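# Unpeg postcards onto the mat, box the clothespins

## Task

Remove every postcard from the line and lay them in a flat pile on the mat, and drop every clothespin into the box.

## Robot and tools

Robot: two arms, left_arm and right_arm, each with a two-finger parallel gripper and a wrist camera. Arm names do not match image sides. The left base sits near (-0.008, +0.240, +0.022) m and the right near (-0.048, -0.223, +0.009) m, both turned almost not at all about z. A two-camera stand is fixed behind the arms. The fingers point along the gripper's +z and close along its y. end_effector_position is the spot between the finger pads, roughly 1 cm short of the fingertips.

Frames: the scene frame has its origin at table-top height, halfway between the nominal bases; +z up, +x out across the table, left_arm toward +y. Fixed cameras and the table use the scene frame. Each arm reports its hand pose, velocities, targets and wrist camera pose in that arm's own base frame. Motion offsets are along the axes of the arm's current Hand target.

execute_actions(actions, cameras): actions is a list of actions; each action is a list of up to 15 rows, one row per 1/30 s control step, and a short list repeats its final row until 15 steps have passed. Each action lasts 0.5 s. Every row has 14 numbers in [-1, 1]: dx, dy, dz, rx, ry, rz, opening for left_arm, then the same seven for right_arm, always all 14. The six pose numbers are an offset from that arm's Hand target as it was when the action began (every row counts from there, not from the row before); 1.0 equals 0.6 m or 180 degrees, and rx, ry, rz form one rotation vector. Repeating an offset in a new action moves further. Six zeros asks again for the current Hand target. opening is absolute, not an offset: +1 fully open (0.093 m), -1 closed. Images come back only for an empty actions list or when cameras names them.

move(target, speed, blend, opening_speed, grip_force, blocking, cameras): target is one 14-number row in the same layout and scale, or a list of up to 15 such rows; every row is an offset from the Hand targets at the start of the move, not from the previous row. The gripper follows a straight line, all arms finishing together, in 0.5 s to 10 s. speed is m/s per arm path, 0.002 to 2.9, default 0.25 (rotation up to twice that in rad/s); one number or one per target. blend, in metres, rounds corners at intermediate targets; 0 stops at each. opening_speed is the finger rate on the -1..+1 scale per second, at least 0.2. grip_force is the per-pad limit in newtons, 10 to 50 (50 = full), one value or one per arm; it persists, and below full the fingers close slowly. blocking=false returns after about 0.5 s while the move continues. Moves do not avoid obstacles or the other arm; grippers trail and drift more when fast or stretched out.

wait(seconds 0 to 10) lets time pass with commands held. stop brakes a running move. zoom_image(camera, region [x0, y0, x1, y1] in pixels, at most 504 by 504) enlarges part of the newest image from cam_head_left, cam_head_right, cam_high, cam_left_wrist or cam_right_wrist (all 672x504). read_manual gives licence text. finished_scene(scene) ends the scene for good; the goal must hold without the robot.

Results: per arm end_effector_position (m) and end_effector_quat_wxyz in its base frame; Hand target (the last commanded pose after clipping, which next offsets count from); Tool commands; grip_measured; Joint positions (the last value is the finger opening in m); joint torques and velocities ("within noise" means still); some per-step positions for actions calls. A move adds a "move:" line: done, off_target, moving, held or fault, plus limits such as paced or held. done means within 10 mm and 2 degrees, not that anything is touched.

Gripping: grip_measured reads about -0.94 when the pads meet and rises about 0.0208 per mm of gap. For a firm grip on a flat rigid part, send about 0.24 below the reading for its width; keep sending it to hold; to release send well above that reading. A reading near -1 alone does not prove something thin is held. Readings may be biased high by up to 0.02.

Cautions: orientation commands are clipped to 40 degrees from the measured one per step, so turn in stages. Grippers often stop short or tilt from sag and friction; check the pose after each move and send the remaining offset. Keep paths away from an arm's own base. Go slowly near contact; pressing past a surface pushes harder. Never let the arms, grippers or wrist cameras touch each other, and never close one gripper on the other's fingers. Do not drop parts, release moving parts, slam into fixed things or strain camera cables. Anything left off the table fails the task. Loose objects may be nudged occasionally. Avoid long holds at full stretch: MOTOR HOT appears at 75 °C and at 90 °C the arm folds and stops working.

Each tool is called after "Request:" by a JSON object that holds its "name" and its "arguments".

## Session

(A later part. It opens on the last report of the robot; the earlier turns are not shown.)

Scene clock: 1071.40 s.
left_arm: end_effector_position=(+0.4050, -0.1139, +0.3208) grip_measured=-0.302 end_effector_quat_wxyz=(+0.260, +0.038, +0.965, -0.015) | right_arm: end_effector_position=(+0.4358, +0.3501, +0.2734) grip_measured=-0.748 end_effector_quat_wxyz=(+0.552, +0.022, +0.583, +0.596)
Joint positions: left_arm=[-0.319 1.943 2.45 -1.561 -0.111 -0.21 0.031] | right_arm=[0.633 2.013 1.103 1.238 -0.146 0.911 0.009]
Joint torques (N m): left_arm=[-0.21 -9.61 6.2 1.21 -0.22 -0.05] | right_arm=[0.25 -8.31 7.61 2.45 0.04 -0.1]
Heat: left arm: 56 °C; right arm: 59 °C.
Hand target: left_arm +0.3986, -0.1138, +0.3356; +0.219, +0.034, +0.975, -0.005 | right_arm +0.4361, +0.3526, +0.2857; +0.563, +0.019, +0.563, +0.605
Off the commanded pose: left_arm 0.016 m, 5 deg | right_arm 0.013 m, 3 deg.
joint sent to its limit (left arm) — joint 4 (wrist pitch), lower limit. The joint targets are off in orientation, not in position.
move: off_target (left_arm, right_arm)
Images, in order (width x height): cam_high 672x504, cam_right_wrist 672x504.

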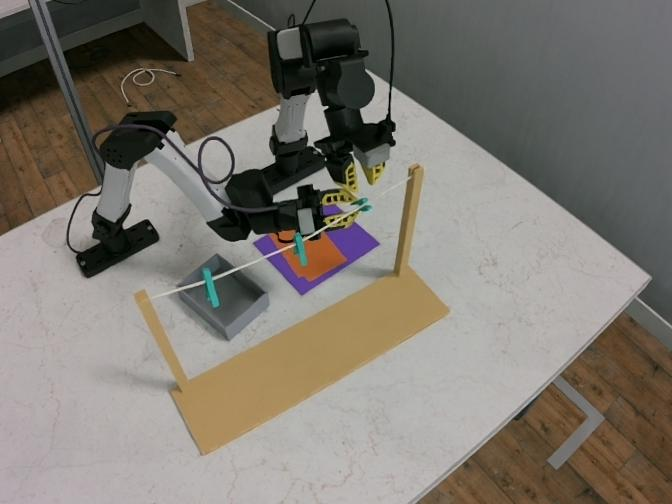

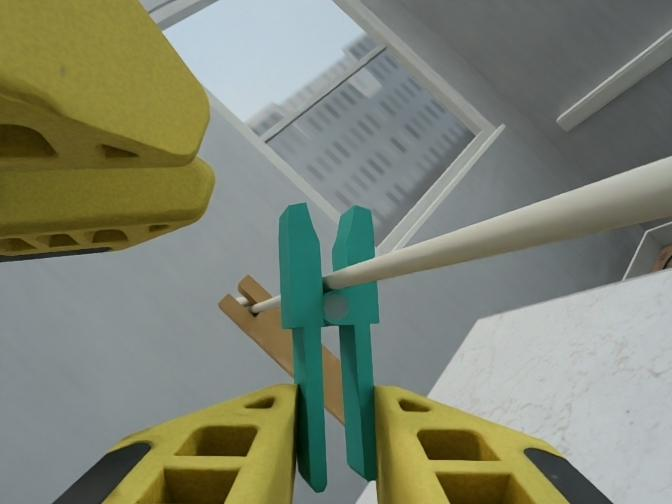

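Request:
{"name": "move", "arguments": {"target": [0,0,0,0,0,0,-0.3,0.017,0,-0.10,0,0,0,-1], "speed": 0.06, "cameras": ["cam_right_wrist","cam_high","cam_head_left"]}}

Scene clock: 1078.07 s.
left_arm: end_effector_position=(+0.4049, -0.1139, +0.3208) grip_measured=-0.302 end_effector_quat_wxyz=(+0.260, +0.038, +0.965, -0.015) | right_arm: end_effector_position=(+0.4038, +0.3266, +0.2176) grip_measured=-0.750 end_effector_quat_wxyz=(+0.533, +0.028, +0.615, +0.581)
Joint positions: left_arm=[-0.319 1.943 2.45 -1.562 -0.111 -0.21 0.031] | right_arm=[0.633 1.989 0.857 1.38 -0.146 0.911 0.009]
Joint torques (N m): left_arm=[-0.24 -9.57 6.15 1.21 -0.22 -0.05] | right_arm=[0.16 -11.96 4.33 3.25 0.02 -0.09]
Heat: left arm: 55 °C; right arm: 60 °C.
Hand target: left_arm +0.3986, -0.1138, +0.3355; +0.219, +0.034, +0.975, -0.005 | right_arm +0.3930, +0.3201, +0.2576; +0.563, +0.019, +0.563, +0.605
Off the commanded pose: left_arm 0.016 m, 5 deg | right_arm 0.042 m, 7 deg.
joint sent to its limit (left arm) — joint 4 (wrist pitch), lower limit. The joint targets are off in orientation, not in position.
move: off_target (left_arm, right_arm)
Images, in order (width x height): cam_head_left 672x504, cam_high 672x504, cam_right_wrist 672x504.

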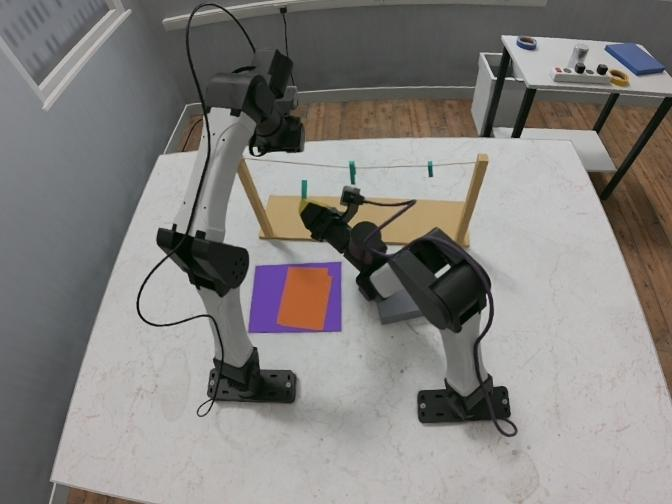

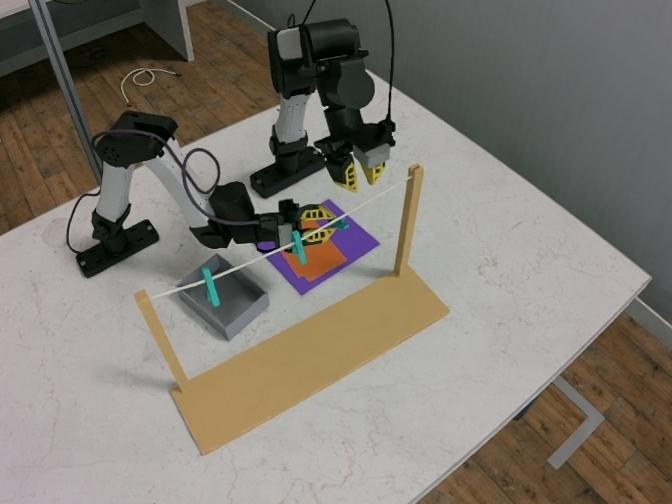

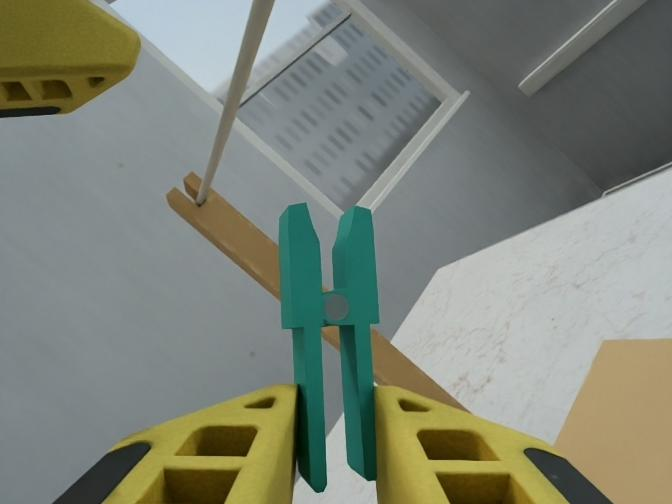

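Request:
{"name": "move", "arguments": {"target": [[0,0,-0.03,0,0,0,-0.3,0,0,-0.12,0,0,0,-1],[0,0,-0.06,0,0,0,-0.3,-0.122,-0.01,-0.357,0.453,0.422,-0.014,-1]], "speed": 0.25, "blend": [0.03,0], "cameras": ["cam_right_wrist","cam_high","cam_head_left"]}}

Scene clock: 1097.30 s.
left_arm: end_effector_position=(+0.3923, -0.1152, +0.3473) grip_measured=-0.302 end_effector_quat_wxyz=(+0.292, +0.042, +0.955, -0.026) | right_arm: end_effector_position=(+0.2843, +0.1259, +0.2160) grip_measured=-0.751 end_effector_quat_wxyz=(+0.040, +0.006, +0.999, +0.023)
Joint positions: left_arm=[-0.331 1.889 2.468 -1.563 -0.111 -0.21 0.031] | right_arm=[0.412 1.684 1.774 -1.568 -0.01 0.423 0.009]
Joint torques (N m): left_arm=[-0.27 -9.92 6.34 1.35 -0.29 -0.06] | right_arm=[0.29 -7.06 5.63 0.48 0.05 -0.11]
Heat: left arm: 54 °C; right arm: 62 °C.
Hand target: left_arm +0.3832, -0.1128, +0.3681; +0.219, +0.034, +0.975, -0.005 | right_arm +0.2831, +0.1257, +0.2201; -0.001, +0.000, +1.000, +0.000
Off the commanded pose: left_arm 0.023 m, 9 deg | right_arm 0.004 m, 5 deg.
joint sent to its limit (left arm) — joint 4 (wrist pitch), lower limit. The joint targets are off in orientation, not in position.
joint sent to its limit (right arm) — joint 4 (wrist pitch), lower limit. The joint targets are off in orientation, not in position.
move: off_target (left_arm, right_arm)
Images, in order (width x height): cam_head_left 672x504, cam_high 672x504, cam_right_wrist 672x504.

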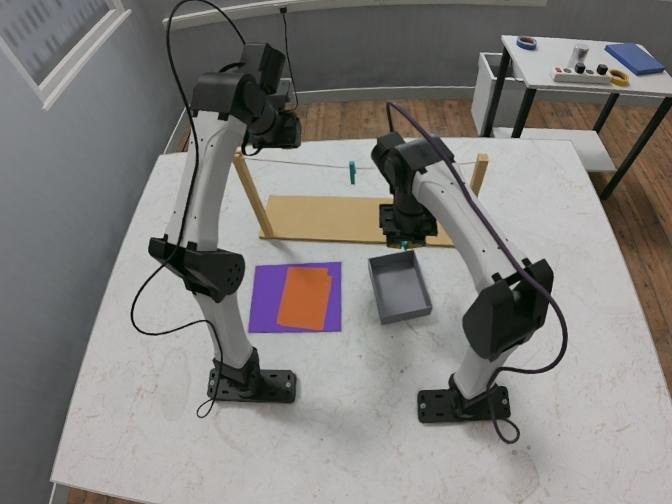

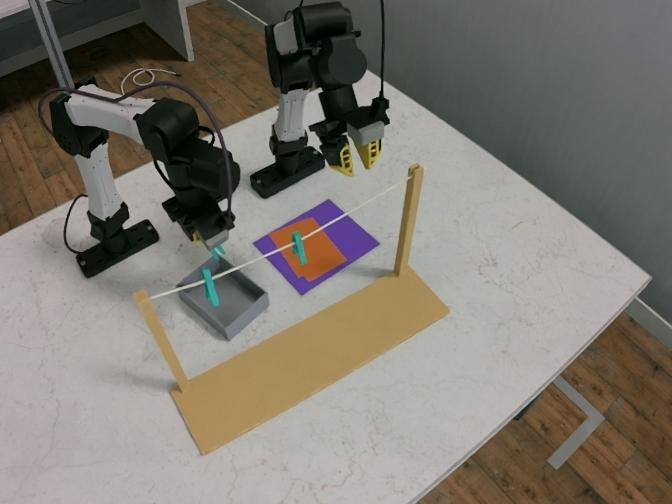

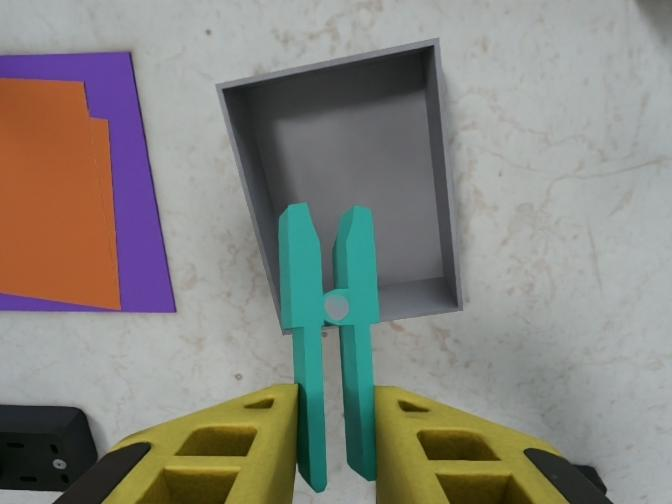

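Request:
{"name": "move", "arguments": {"target": [[0,0,0,0,0,0,-0.3,0,0,0.25,0,0,0,-1],[0,0,0,0,0,0,-0.3,0,0,0.25,0,0,0,-0.2]], "speed": 0.15, "cameras": ["cam_right_wrist","cam_head_left"]}}

Scene clock: 1106.17 s.
left_arm: end_effector_position=(+0.3923, -0.1152, +0.3473) grip_measured=-0.302 end_effector_quat_wxyz=(+0.292, +0.042, +0.955, -0.026) | right_arm: end_effector_position=(+0.2812, +0.1243, +0.0719) grip_measured=-0.202 end_effector_quat_wxyz=(-0.004, +0.006, +1.000, +0.002)
Joint positions: left_arm=[-0.331 1.889 2.468 -1.563 -0.111 -0.21 0.031] | right_arm=[0.412 1.737 1.259 -1.099 -0.008 0.423 0.036]
Joint torques (N m): left_arm=[-0.27 -9.92 6.35 1.35 -0.29 -0.05] | right_arm=[0.32 -6.45 5.01 0.47 0.07 -0.11]
Heat: left arm: 54 °C; right arm: 58 °C.
Hand target: left_arm +0.3832, -0.1128, +0.3681; +0.219, +0.034, +0.975, -0.005 | right_arm +0.2829, +0.1256, +0.0701; -0.001, +0.000, +1.000, +0.000
Off the commanded pose: left_arm 0.023 m, 9 deg | right_arm 0.003 m, 1 deg.
joint sent to its limit (left arm) — joint 4 (wrist pitch), lower limit. The joint targets are off in orientation, not in position.
move: off_target (left_arm)
Images, in order (width x height): cam_head_left 672x504, cam_right_wrist 672x504.

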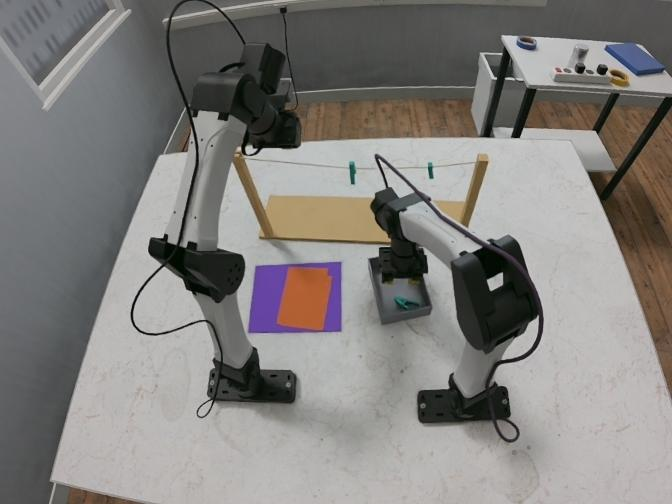

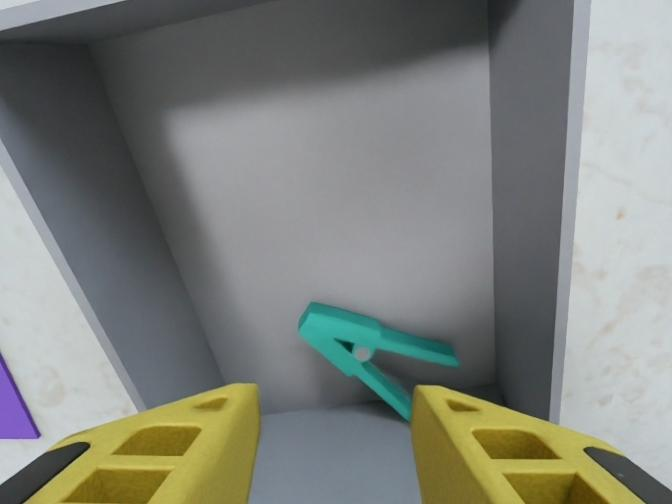

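Request:
{"name": "move", "arguments": {"target": [[0.12,-0.01,-0.057,0,-0.1,0,0,0,0,-0.2,0,0,0,-0.2],[0.0935,-0.212,0.105,0,-0.372,0,0,0.088,-0.16,-0.25,0,0,0,-0.2]], "speed": 0.25, "blend": [0.03,0], "cameras": ["cam_left_wrist","cam_head_left"]}}

Scene clock: 1123.20 s.
left_arm: end_effector_position=(+0.3508, -0.2384, +0.2904) grip_measured=-0.002 end_effector_quat_wxyz=(+0.720, +0.026, +0.693, -0.027) | right_arm: end_effector_position=(+0.2338, +0.0325, +0.2169) grip_measured=-0.202 end_effector_quat_wxyz=(+0.050, +0.000, +0.999, +0.010)
Joint positions: left_arm=[-0.89 1.43 0.805 0.679 -0.814 0.039 0.045] | right_arm=[0.134 1.395 1.497 -1.571 -0.006 0.134 0.036]
Joint torques (N m): left_arm=[0.2 -4.57 4.89 2.1 -0.14 0.07] | right_arm=[-0.59 -5.7 4.67 0.54 0.03 -0.11]
Heat: left arm: 54 °C; right arm: 54 °C.
Hand target: left_arm +0.3508, -0.2378, +0.2866; +0.721, +0.025, +0.692, -0.023 | right_arm +0.2304, +0.0297, +0.2202; -0.001, +0.000, +1.000, +0.000
Off the commanded pose: left_arm 0.004 m, 0 deg | right_arm 0.006 m, 6 deg.
joint sent to its limit (right arm) — joint 4 (wrist pitch), lower limit. The joint targets are off in orientation, not in position.
move: off_target (right_arm)
Images, in order (width x height): cam_head_left 672x504, cam_left_wrist 672x504.

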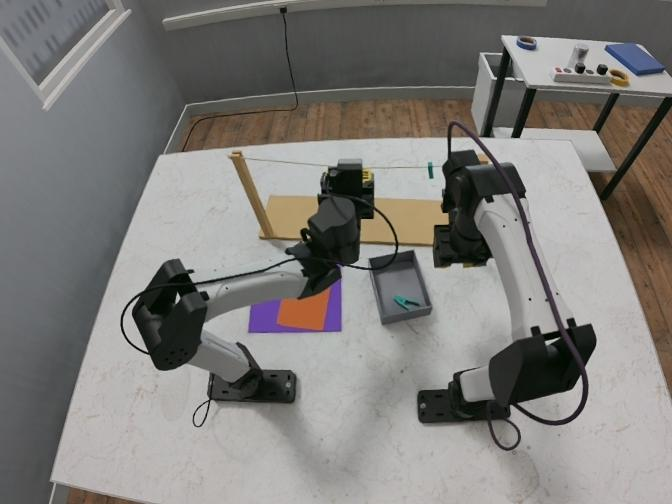

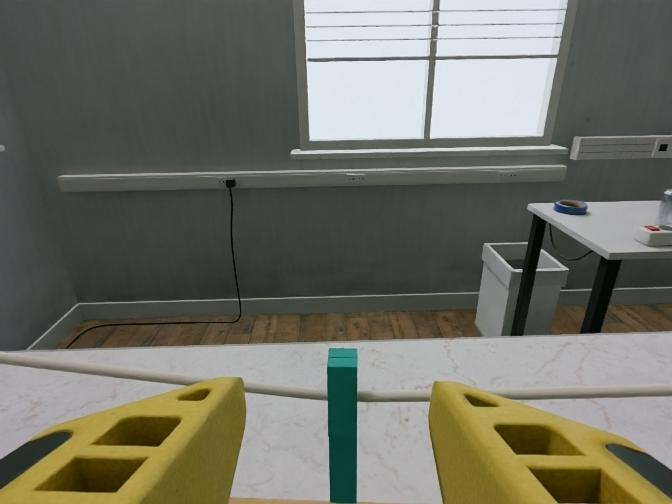

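Request:
{"name": "move", "arguments": {"target": [0,0,0.05,0,0,0,0,0,0,0,0,0,0,-0.2], "speed": 0.12, "cameras": ["cam_left_wrist"]}}

Scene clock: 1135.40 s.
left_arm: end_effector_position=(+0.3759, -0.2351, +0.2728) grip_measured=-0.002 end_effector_quat_wxyz=(+0.710, +0.033, +0.704, -0.010) | right_arm: end_effector_position=(+0.2338, +0.0325, +0.2169) grip_measured=-0.202 end_effector_quat_wxyz=(+0.050, +0.000, +0.999, +0.010)
Joint positions: left_arm=[-0.825 1.508 0.833 0.684 -0.764 0.039 0.045] | right_arm=[0.134 1.395 1.497 -1.571 -0.006 0.134 0.036]
Joint torques (N m): left_arm=[0.65 -5.05 8.53 2.12 0.04 0.03] | right_arm=[-0.61 -5.68 4.7 0.55 0.02 -0.11]
Heat: left arm: 53 °C; right arm: 52 °C.
Hand target: left_arm +0.3807, -0.2398, +0.2878; +0.721, +0.025, +0.692, -0.023 | right_arm +0.2304, +0.0297, +0.2202; -0.001, +0.000, +1.000, +0.000
Off the commanded pose: left_arm 0.016 m, 3 deg | right_arm 0.006 m, 6 deg.
joint sent to its limit (right arm) — joint 4 (wrist pitch), lower limit. The joint targets are off in orientation, not in position.
move: off_target (left_arm, right_arm)
Images, in order (width x height): cam_left_wrist 672x504.

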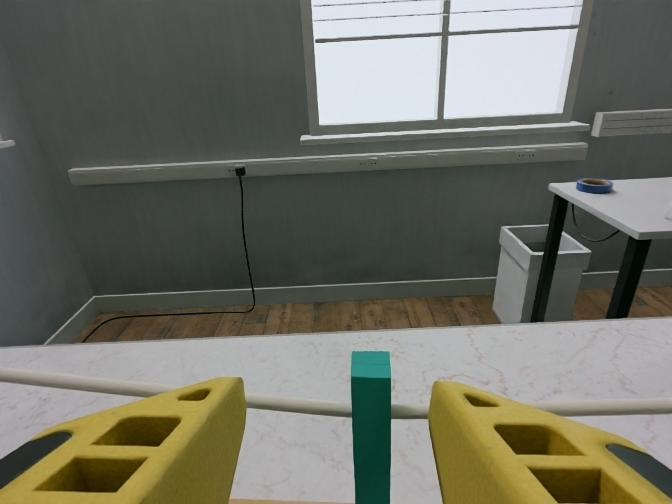

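Request:
{"name": "move", "arguments": {"target": [[0.029,-0.0125,0,0,0,0,0,0,0,0,0,0,0,-0.2],[0.029,-0.0125,0.0615,0,0,0,0,0,0,0,0,0,0,-0.2]], "speed": 0.12, "cameras": ["cam_left_wrist","cam_high"]}}

Scene clock: 1150.07 s.
left_arm: end_effector_position=(+0.4129, -0.2441, +0.2598) grip_measured=-0.002 end_effector_quat_wxyz=(+0.712, +0.029, +0.701, -0.011) | right_arm: end_effector_position=(+0.2338, +0.0325, +0.2169) grip_measured=-0.202 end_effector_quat_wxyz=(+0.050, +0.000, +0.999, +0.010)
Joint positions: left_arm=[-0.764 1.66 0.921 0.76 -0.706 0.039 0.045] | right_arm=[0.134 1.395 1.497 -1.571 -0.006 0.134 0.036]
Joint torques (N m): left_arm=[0.46 -6.11 8.43 1.99 0.05 -0.01] | right_arm=[-0.61 -5.7 4.68 0.54 0.01 -0.11]
Heat: left arm: 54 °C; right arm: 51 °C.
Hand target: left_arm +0.4177, -0.2498, +0.2717; +0.721, +0.025, +0.692, -0.023 | right_arm +0.2304, +0.0297, +0.2202; -0.001, +0.000, +1.000, +0.000
Off the commanded pose: left_arm 0.014 m, 2 deg | right_arm 0.006 m, 6 deg.
joint sent to its limit (right arm) — joint 4 (wrist pitch), lower limit. The joint targets are off in orientation, not in position.
move: off_target (left_arm, right_arm)
Images, in order (width x height): cam_high 672x504, cam_left_wrist 672x504.

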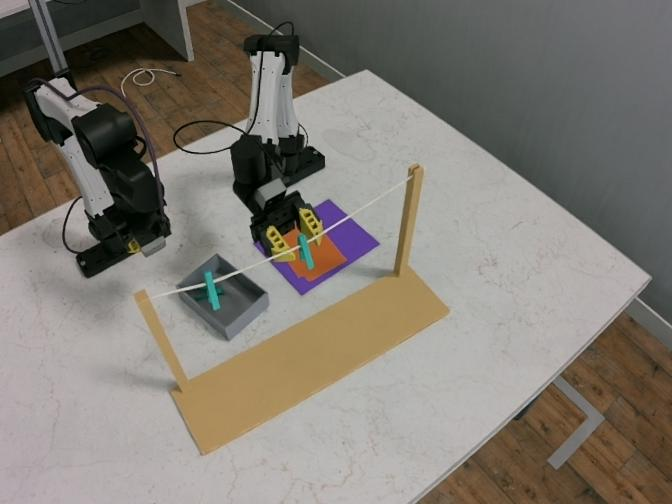

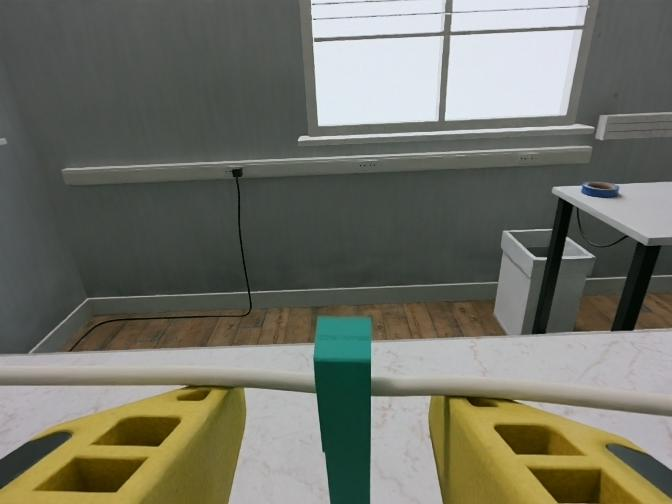

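Request:
{"name": "move", "arguments": {"target": [[0,0,-0.055,0,0,0,0,0,0,0,0,0,0,-0.2],[-0.03,0,-0.055,0,0,0,0,0,0,0,0,0,0,-0.2],[-0.03,-0.001,0.014,0,0,0,0,0,0,0,0,0,0,-0.2]], "speed": 0.12, "cameras": ["cam_left_wrist"]}}

Scene clock: 1159.97 s.
left_arm: end_effector_position=(+0.4210, -0.2457, +0.2804) grip_measured=-0.002 end_effector_quat_wxyz=(+0.717, +0.025, +0.697, -0.014) | right_arm: end_effector_position=(+0.2338, +0.0325, +0.2169) grip_measured=-0.202 end_effector_quat_wxyz=(+0.050, +0.000, +0.999, +0.010)
Joint positions: left_arm=[-0.751 1.654 0.991 0.699 -0.695 0.039 0.045] | right_arm=[0.134 1.395 1.497 -1.571 -0.006 0.134 0.036]
Joint torques (N m): left_arm=[0.43 -6.38 8.7 1.78 0.09 -0.01] | right_arm=[-0.61 -5.71 4.67 0.55 0.02 -0.11]
Heat: left arm: 55 °C; right arm: 50 °C.
Hand target: left_arm +0.4252, -0.2511, +0.2902; +0.721, +0.025, +0.692, -0.023 | right_arm +0.2304, +0.0297, +0.2202; -0.001, +0.000, +1.000, +0.000
Off the commanded pose: left_arm 0.012 m, 1 deg | right_arm 0.006 m, 6 deg.
joint sent to its limit (right arm) — joint 4 (wrist pitch), lower limit. The joint targets are off in orientation, not in position.
move: off_target (left_arm, right_arm)
Images, in order (width x height): cam_left_wrist 672x504.

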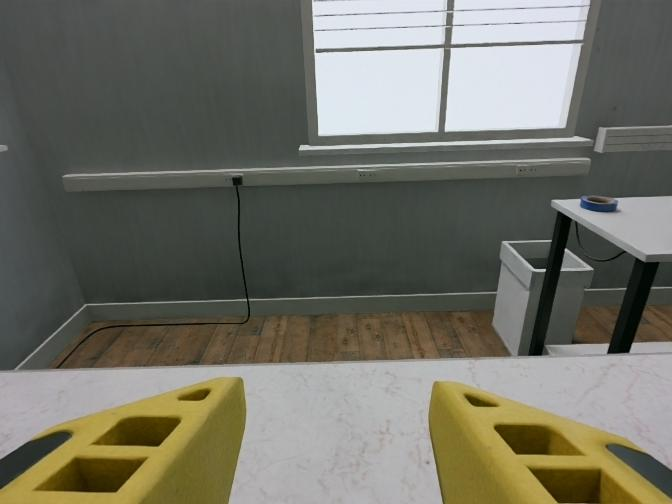

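Request:
{"name": "execute_actions", "arguments": {"actions": []}}

Request:
{"name": "zoom_image", "arguments": {"camera": "cam_high", "region": [230, 180, 370, 300]}}

Request:
{"name": "zoom_image", "arguments": {"camera": "cam_head_left", "region": [300, 130, 420, 230]}}

Scene clock: 1165.70 s.
left_arm: end_effector_position=(+0.4210, -0.2457, +0.2804) grip_measured=-0.002 end_effector_quat_wxyz=(+0.717, +0.025, +0.697, -0.014) | right_arm: end_effector_position=(+0.2338, +0.0325, +0.2169) grip_measured=-0.202 end_effector_quat_wxyz=(+0.050, +0.000, +0.999, +0.010)
Joint positions: left_arm=[-0.751 1.654 0.991 0.699 -0.695 0.039 0.045] | right_arm=[0.134 1.395 1.497 -1.571 -0.006 0.134 0.036]
Joint velocities: within noise
Joint torques (N m): left_arm=[0.42 -6.38 8.7 1.78 0.08 -0.01] | right_arm=[-0.61 -5.7 4.66 0.54 0.02 -0.11]
Heat: left arm: 56 °C; right arm: 49 °C.
Hand target: left_arm +0.4252, -0.2510, +0.2902; +0.721, +0.025, +0.692, -0.023 | right_arm +0.2304, +0.0297, +0.2202; -0.001, +0.000, +1.000, +0.000
Tool commands: left_gripper/opening=+0.0 right_gripper/opening=-0.2
Off the commanded pose: left_arm 0.012 m, 1 deg | right_arm 0.006 m, 6 deg.

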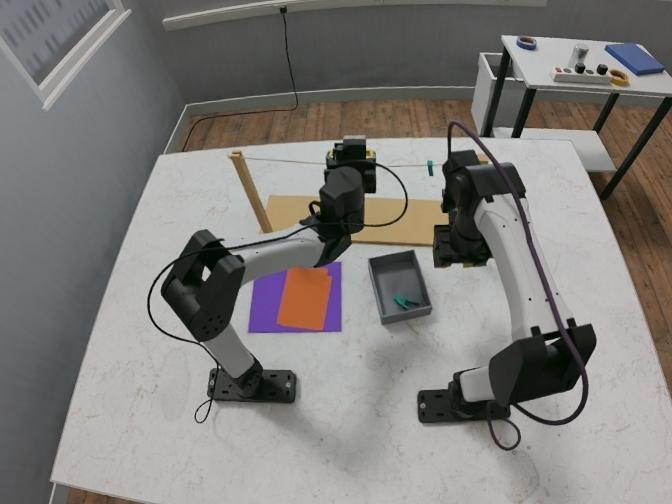

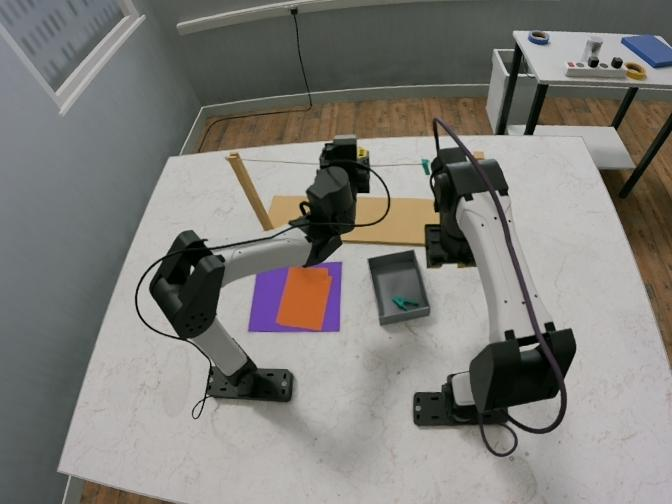

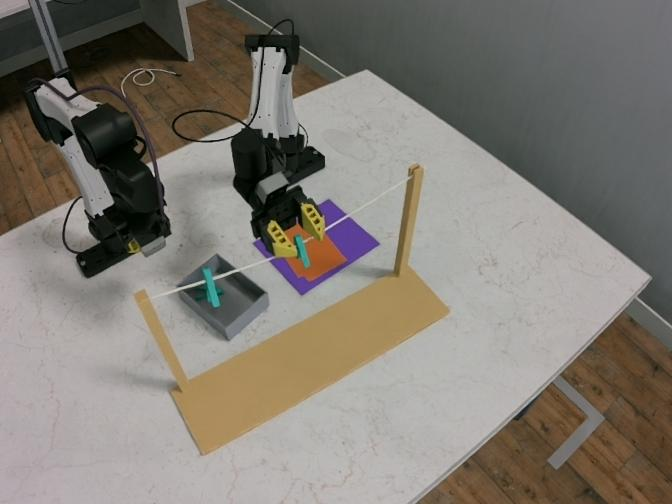

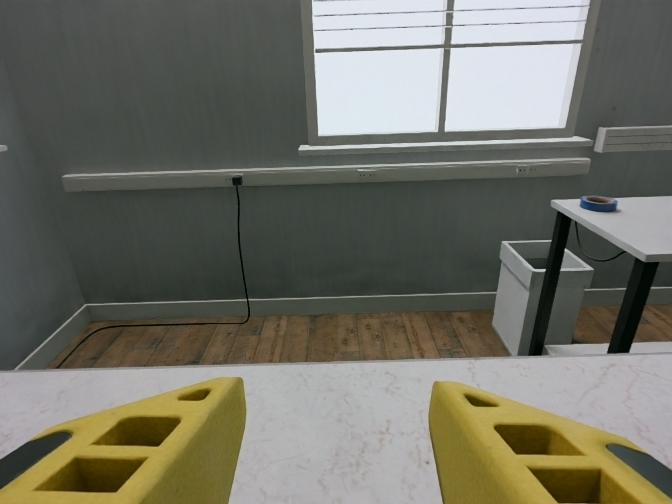

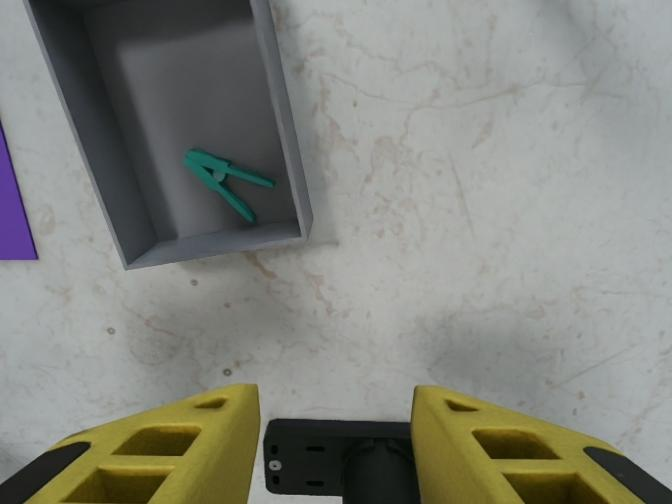

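Scaled by 3.600.

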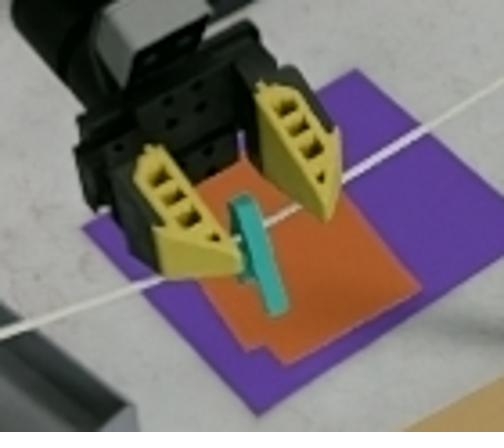

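Scaled by 4.200.

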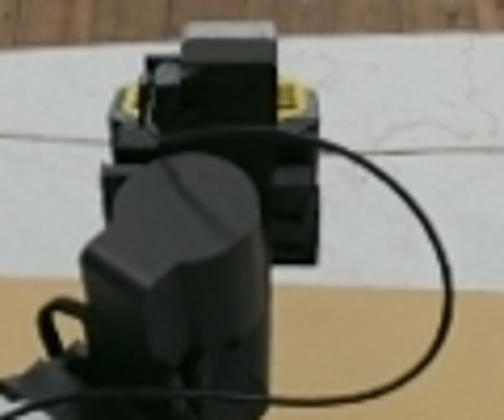

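Request:
{"name": "move", "arguments": {"target": [0,0,-0.025,0,0,0,0,0,0,0,0,0,0,-0.2], "speed": 0.12, "cameras": ["cam_left_wrist"]}}

Scene clock: 1171.83 s.
left_arm: end_effector_position=(+0.4158, -0.2538, +0.2804) grip_measured=-0.002 end_effector_quat_wxyz=(+0.716, +0.032, +0.697, -0.021) | right_arm: end_effector_position=(+0.2338, +0.0325, +0.2169) grip_measured=-0.202 end_effector_quat_wxyz=(+0.050, +0.000, +0.999, +0.010)
Joint positions: left_arm=[-0.772 1.654 0.991 0.699 -0.697 0.039 0.045] | right_arm=[0.134 1.395 1.497 -1.571 -0.006 0.134 0.036]
Joint torques (N m): left_arm=[-0.16 -9.54 5.2 1.85 -0.19 0] | right_arm=[-0.59 -5.68 4.67 0.55 0.02 -0.11]
Heat: left arm: 57 °C; right arm: 49 °C.
Hand target: left_arm +0.4103, -0.2500, +0.2896; +0.721, +0.025, +0.692, -0.023 | right_arm +0.2304, +0.0297, +0.2202; -0.001, +0.000, +1.000, +0.000
Off the commanded pose: left_arm 0.011 m, 1 deg | right_arm 0.006 m, 6 deg.
joint sent to its limit (right arm) — joint 4 (wrist pitch), lower limit. The joint targets are off in orientation, not in position.
move: off_target (left_arm, right_arm)
Images, in order (width x height): cam_left_wrist 672x504.

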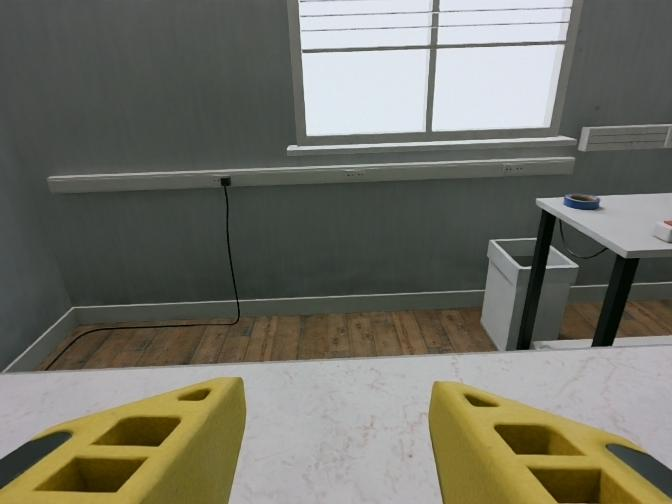

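Request:
{"name": "move", "arguments": {"target": [0,0,-0.06,0,0,0,0,0,0,0,0,0,0,-0.2], "speed": 0.12, "cameras": ["cam_left_wrist","cam_high"]}}

Request:
{"name": "zoom_image", "arguments": {"camera": "cam_high", "region": [230, 180, 370, 300]}}

Scene clock: 1176.90 s.
left_arm: end_effector_position=(+0.3793, -0.2527, +0.2802) grip_measured=-0.002 end_effector_quat_wxyz=(+0.715, +0.032, +0.698, -0.022) | right_arm: end_effector_position=(+0.2338, +0.0325, +0.2169) grip_measured=-0.202 end_effector_quat_wxyz=(+0.050, +0.000, +0.999, +0.010)
Joint positions: left_arm=[-0.848 1.555 0.89 0.699 -0.771 0.039 0.045] | right_arm=[0.134 1.395 1.497 -1.571 -0.006 0.134 0.036]
Joint torques (N m): left_arm=[-0.01 -8.57 4.86 1.94 -0.19 0.05] | right_arm=[-0.58 -5.7 4.67 0.54 0.02 -0.11]
Heat: left arm: 56 °C; right arm: 49 °C.
Hand target: left_arm +0.3744, -0.2475, +0.2881; +0.721, +0.025, +0.692, -0.023 | right_arm +0.2304, +0.0297, +0.2202; -0.001, +0.000, +1.000, +0.000
Off the commanded pose: left_arm 0.011 m, 1 deg | right_arm 0.006 m, 6 deg.
joint sent to its limit (right arm) — joint 4 (wrist pitch), lower limit. The joint targets are off in orientation, not in position.
move: off_target (left_arm, right_arm)
Images, in order (width x height): cam_high 672x504, cam_left_wrist 672x504.

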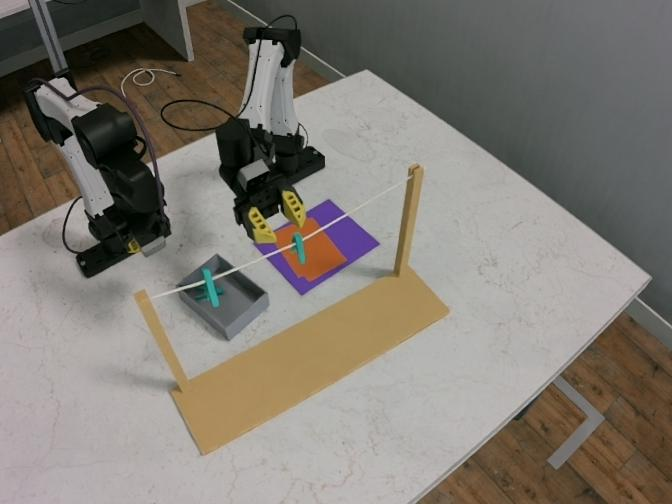

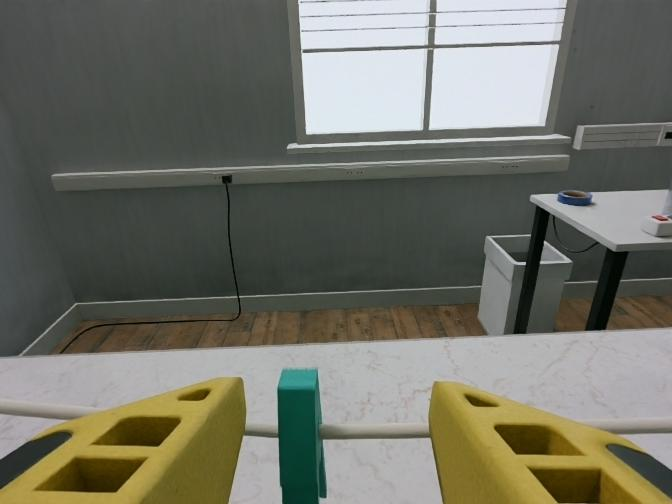

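Scaled by 3.600.

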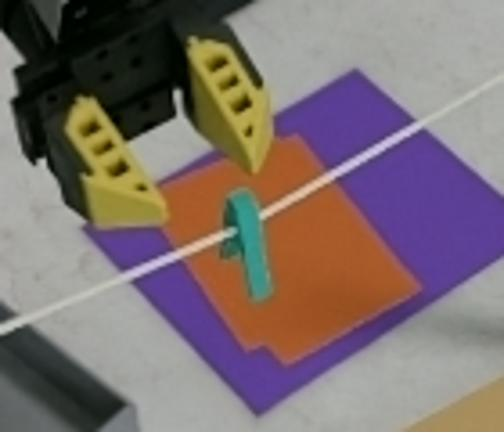

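Request:
{"name": "move", "arguments": {"target": [[0.004,0.021,0,0,0,0,0,0,0,0,0,0,0,-0.2],[0.006,0.021,0.034,0,0,0,0,0,0,0,0,0,0,-0.2]], "speed": 0.1, "cameras": ["cam_left_wrist"]}}

Scene clock: 1186.90 s.
left_arm: end_effector_position=(+0.3914, -0.2313, +0.2701) grip_measured=-0.002 end_effector_quat_wxyz=(+0.710, +0.032, +0.704, -0.009) | right_arm: end_effector_position=(+0.2338, +0.0325, +0.2169) grip_measured=-0.202 end_effector_quat_wxyz=(+0.050, +0.000, +0.999, +0.010)
Joint positions: left_arm=[-0.781 1.545 0.856 0.699 -0.722 0.039 0.045] | right_arm=[0.134 1.395 1.497 -1.571 -0.006 0.134 0.036]
Joint torques (N m): left_arm=[0.47 -5.55 8.54 2.07 0.02 0.01] | right_arm=[-0.61 -5.7 4.68 0.54 0.02 -0.12]
Heat: left arm: 55 °C; right arm: 48 °C.
Hand target: left_arm +0.3958, -0.2364, +0.2852; +0.721, +0.026, +0.692, -0.023 | right_arm +0.2304, +0.0297, +0.2202; -0.001, +0.000, +1.000, +0.000
Off the commanded pose: left_arm 0.017 m, 3 deg | right_arm 0.006 m, 6 deg.
joint sent to its limit (right arm) — joint 4 (wrist pitch), lower limit. The joint targets are off in orientation, not in position.
move: off_target (left_arm, right_arm)
Images, in order (width x height): cam_left_wrist 672x504.

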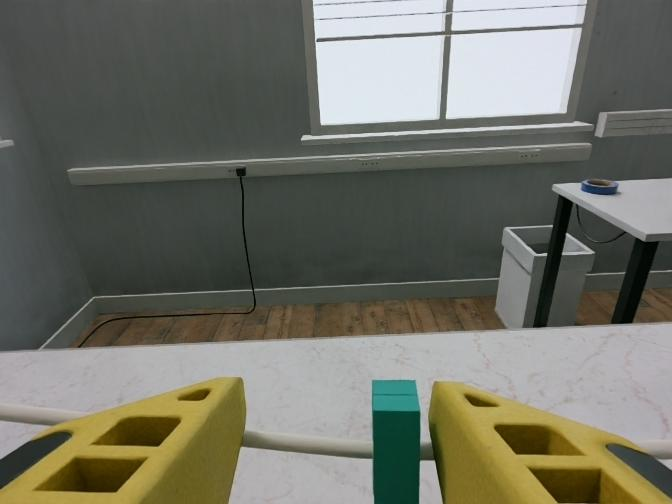

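Request:
{"name": "move", "arguments": {"target": [[-0.010,-0.02,0.0,0,0,0,0,0,0,0,0,0,0,-0.2],[-0.010,-0.02,0.008,0,0,0,0,0,0,0,0,0,0,-0.2]], "speed": 0.1, "cameras": ["cam_left_wrist"]}}

Scene clock: 1194.33 s.
left_arm: end_effector_position=(+0.3944, -0.2473, +0.2819) grip_measured=-0.002 end_effector_quat_wxyz=(+0.716, +0.032, +0.697, -0.022) | right_arm: end_effector_position=(+0.2338, +0.0325, +0.2169) grip_measured=-0.202 end_effector_quat_wxyz=(+0.050, +0.000, +0.999, +0.010)
Joint positions: left_arm=[-0.802 1.578 0.917 0.698 -0.725 0.039 0.045] | right_arm=[0.134 1.395 1.497 -1.571 -0.006 0.134 0.036]
Joint torques (N m): left_arm=[0.76 -5.7 8.62 1.79 -0.1 0.02] | right_arm=[-0.64 -5.68 4.67 0.55 0.02 -0.12]
Heat: left arm: 56 °C; right arm: 47 °C.
Hand target: left_arm +0.3995, -0.2487, +0.2914; +0.721, +0.026, +0.692, -0.023 | right_arm +0.2304, +0.0297, +0.2202; -0.001, +0.000, +1.000, +0.000
Off the commanded pose: left_arm 0.011 m, 1 deg | right_arm 0.006 m, 6 deg.
joint sent to its limit (right arm) — joint 4 (wrist pitch), lower limit. The joint targets are off in orientation, not in position.
move: off_target (left_arm, right_arm)
Images, in order (width x height): cam_left_wrist 672x504.

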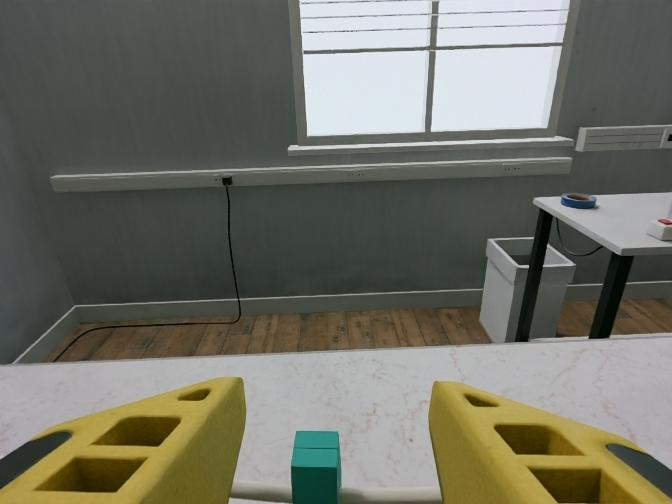

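Request:
{"name": "move", "arguments": {"target": [[0.006,0.004,0.004,0,0,0,0,0,0,0,0,0,0,-0.2],[0.006,0.004,0.004,0,0,0,-1,0,0,0,0,0,0,-0.2]], "speed": 0.1, "cameras": ["cam_left_wrist","cam_high"]}}

Request:
{"name": "zoom_image", "arguments": {"camera": "cam_high", "region": [230, 180, 370, 300]}}

Scene clock: 1201.27 s.
left_arm: end_effector_position=(+0.3977, -0.2442, +0.2787) grip_measured=-0.926 end_effector_quat_wxyz=(+0.715, +0.030, +0.699, -0.017) | right_arm: end_effector_position=(+0.2338, +0.0325, +0.2169) grip_measured=-0.202 end_effector_quat_wxyz=(+0.050, +0.000, +0.999, +0.010)
Joint positions: left_arm=[-0.792 1.585 0.917 0.698 -0.725 0.039 0.001] | right_arm=[0.134 1.395 1.497 -1.571 -0.006 0.134 0.036]
Joint torques (N m): left_arm=[0.8 -5.76 8.01 1.95 0.01 0.01] | right_arm=[-0.59 -5.71 4.68 0.54 0.03 -0.11]
Heat: left arm: 56 °C; right arm: 47 °C.
Hand target: left_arm +0.4022, -0.2465, +0.2879; +0.721, +0.026, +0.692, -0.023 | right_arm +0.2304, +0.0297, +0.2202; -0.001, +0.000, +1.000, +0.000
Off the commanded pose: left_arm 0.011 m, 1 deg | right_arm 0.006 m, 6 deg.
joint sent to its limit (right arm) — joint 4 (wrist pitch), lower limit. The joint targets are off in orientation, not in position.
move: off_target (left_arm, right_arm); target 2's new opening was sent with left_arm's hand 0.011 m and 1 deg from that target
Images, in order (width x height): cam_high 672x504, cam_left_wrist 672x504.

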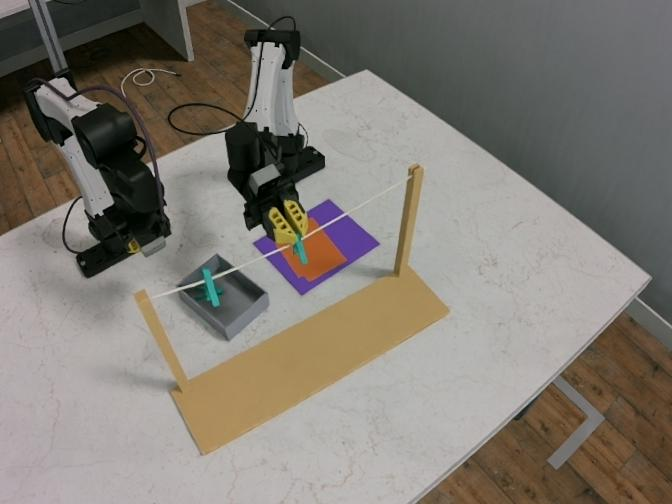

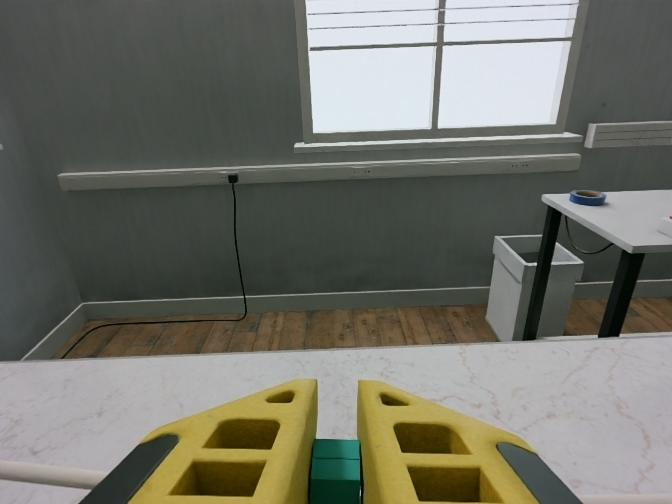

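Scaled by 3.600.

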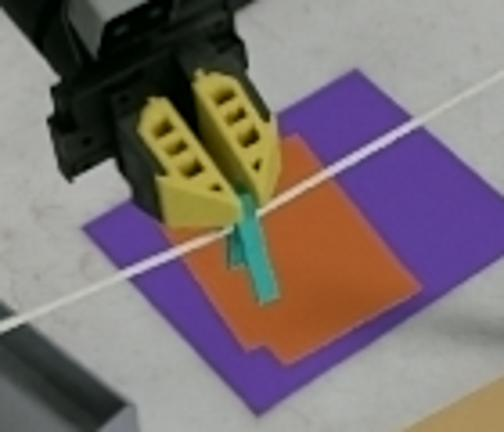

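Request:
{"name": "move", "arguments": {"target": [[0.0095,0,0.005,0,0.186,0,-1,-0.1,0.1,-0.02,-0.2,-0.19,0.006,0.1],[0.019,0,0.011,0,0.372,0,-1,-0.238,0.234,-0.053,-0.453,-0.422,0.014,0.1]], "speed": 0.2, "blend": [0.01,0], "cameras": ["cam_right_wrist","cam_head_left","cam_high"]}}

Scene clock: 1218.23 s.
left_arm: end_effector_position=(+0.4079, -0.2466, +0.2741) grip_measured=-0.923 end_effector_quat_wxyz=(+0.254, +0.040, +0.966, -0.017) | right_arm: end_effector_position=(+0.3755, +0.1697, +0.2130) grip_measured=+0.098 end_effector_quat_wxyz=(+0.504, +0.058, +0.640, +0.578)
Joint positions: left_arm=[-0.63 2.201 2.649 -1.563 -0.247 -0.49 0.001] | right_arm=[0.212 1.669 0.462 1.412 -0.541 1.051 0.05]
Joint torques (N m): left_arm=[0.76 -8.79 6.78 1.12 -0.14 0.01] | right_arm=[0.35 -4.72 6.38 3.97 0.1 -0.05]
Heat: left arm: 56 °C; right arm: 48 °C.
Hand target: left_arm +0.4092, -0.2469, +0.2768; +0.219, +0.034, +0.975, -0.005 | right_arm +0.3731, +0.1702, +0.2518; +0.563, +0.019, +0.563, +0.605
Off the commanded pose: left_arm 0.003 m, 4 deg | right_arm 0.039 m, 12 deg.
joint sent to its limit (left arm) — joint 4 (wrist pitch), lower limit. The joint targets are off in orientation, not in position.
joint sent to its limit (right arm) — joint 4 (wrist pitch), upper limit. The joint targets are off in orientation, not in position.
move: off_target (left_arm, right_arm)
Images, in order (width x height): cam_head_left 672x504, cam_high 672x504, cam_right_wrist 672x504.

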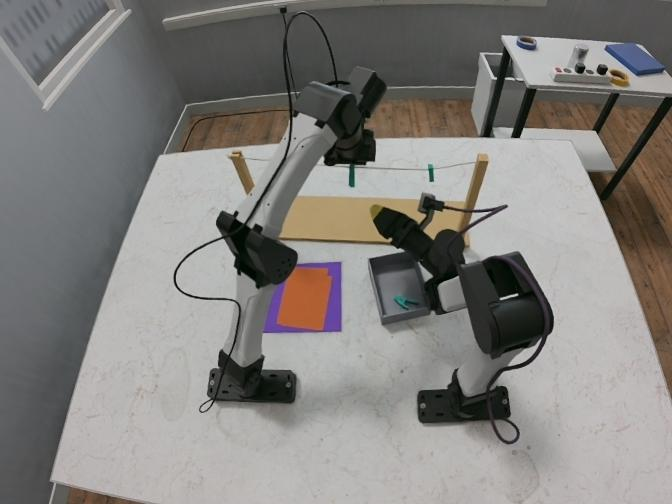

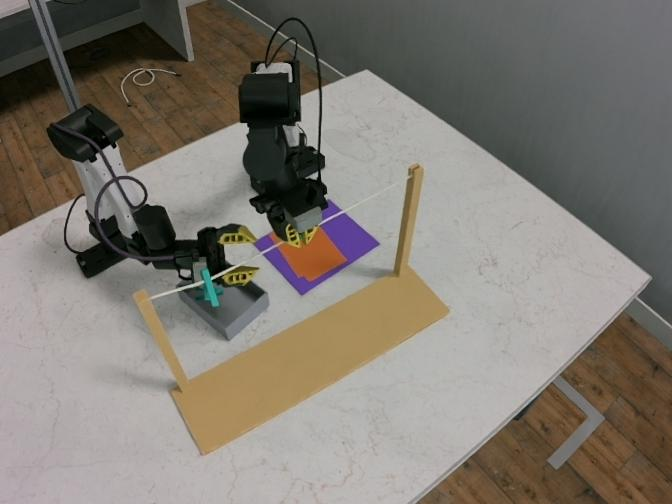

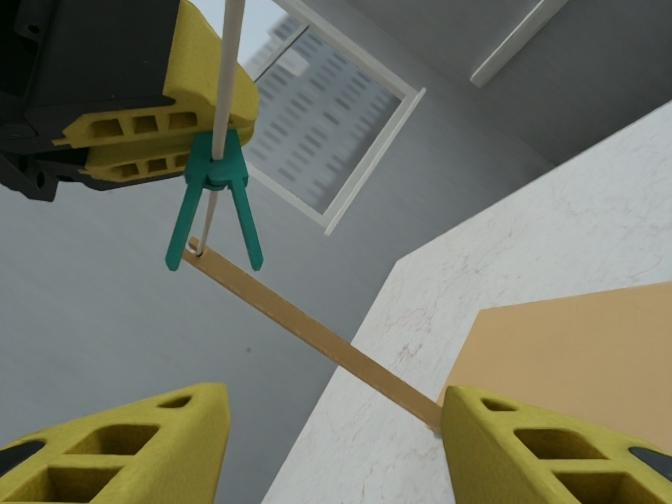

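Request:
{"name": "move", "arguments": {"target": [[0,0,0,0,0,0,-1,-0.02,0.023,0.03,0,0,0,0.1],[0,0,0,0,0,0,-1,-0.0015,0.002,0.101,0,0,0,0.1]], "speed": 0.12, "cameras": ["cam_right_wrist"]}}

Scene clock: 1230.23 s.
left_arm: end_effector_position=(+0.4117, -0.2431, +0.2755) grip_measured=-0.923 end_effector_quat_wxyz=(+0.259, +0.036, +0.965, -0.015) | right_arm: end_effector_position=(+0.4113, +0.2087, +0.2531) grip_measured=+0.098 end_effector_quat_wxyz=(+0.531, +0.035, +0.598, +0.599)
Joint positions: left_arm=[-0.622 2.201 2.65 -1.556 -0.254 -0.487 0.001] | right_arm=[0.307 1.78 0.691 1.409 -0.46 1.05 0.05]
Joint torques (N m): left_arm=[0.01 -8.77 6.68 1.06 -0.09 -0.01] | right_arm=[0.53 -5.71 7.27 2.92 0.31 -0.19]
Heat: left arm: 56 °C; right arm: 58 °C.
Hand target: left_arm +0.4092, -0.2469, +0.2769; +0.219, +0.034, +0.975, -0.005 | right_arm +0.4124, +0.2099, +0.2752; +0.562, +0.019, +0.564, +0.605
Off the commanded pose: left_arm 0.005 m, 5 deg | right_arm 0.022 m, 6 deg.
joint sent to its limit (left arm) — joint 4 (wrist pitch), lower limit. The joint targets are off in orientation, not in position.
move: off_target (left_arm, right_arm)
Images, in order (width x height): cam_right_wrist 672x504.

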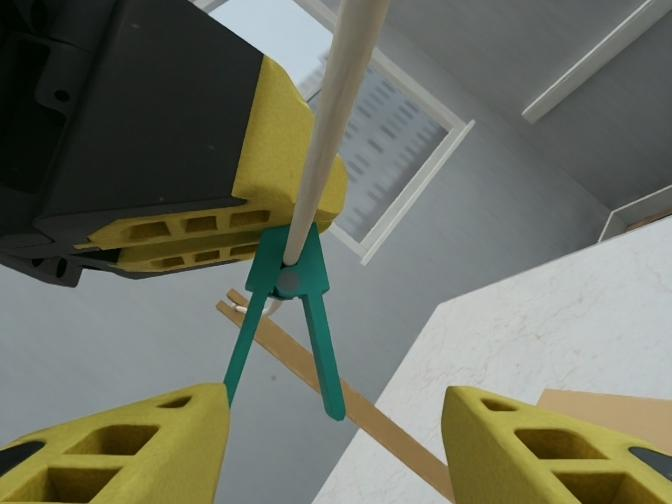

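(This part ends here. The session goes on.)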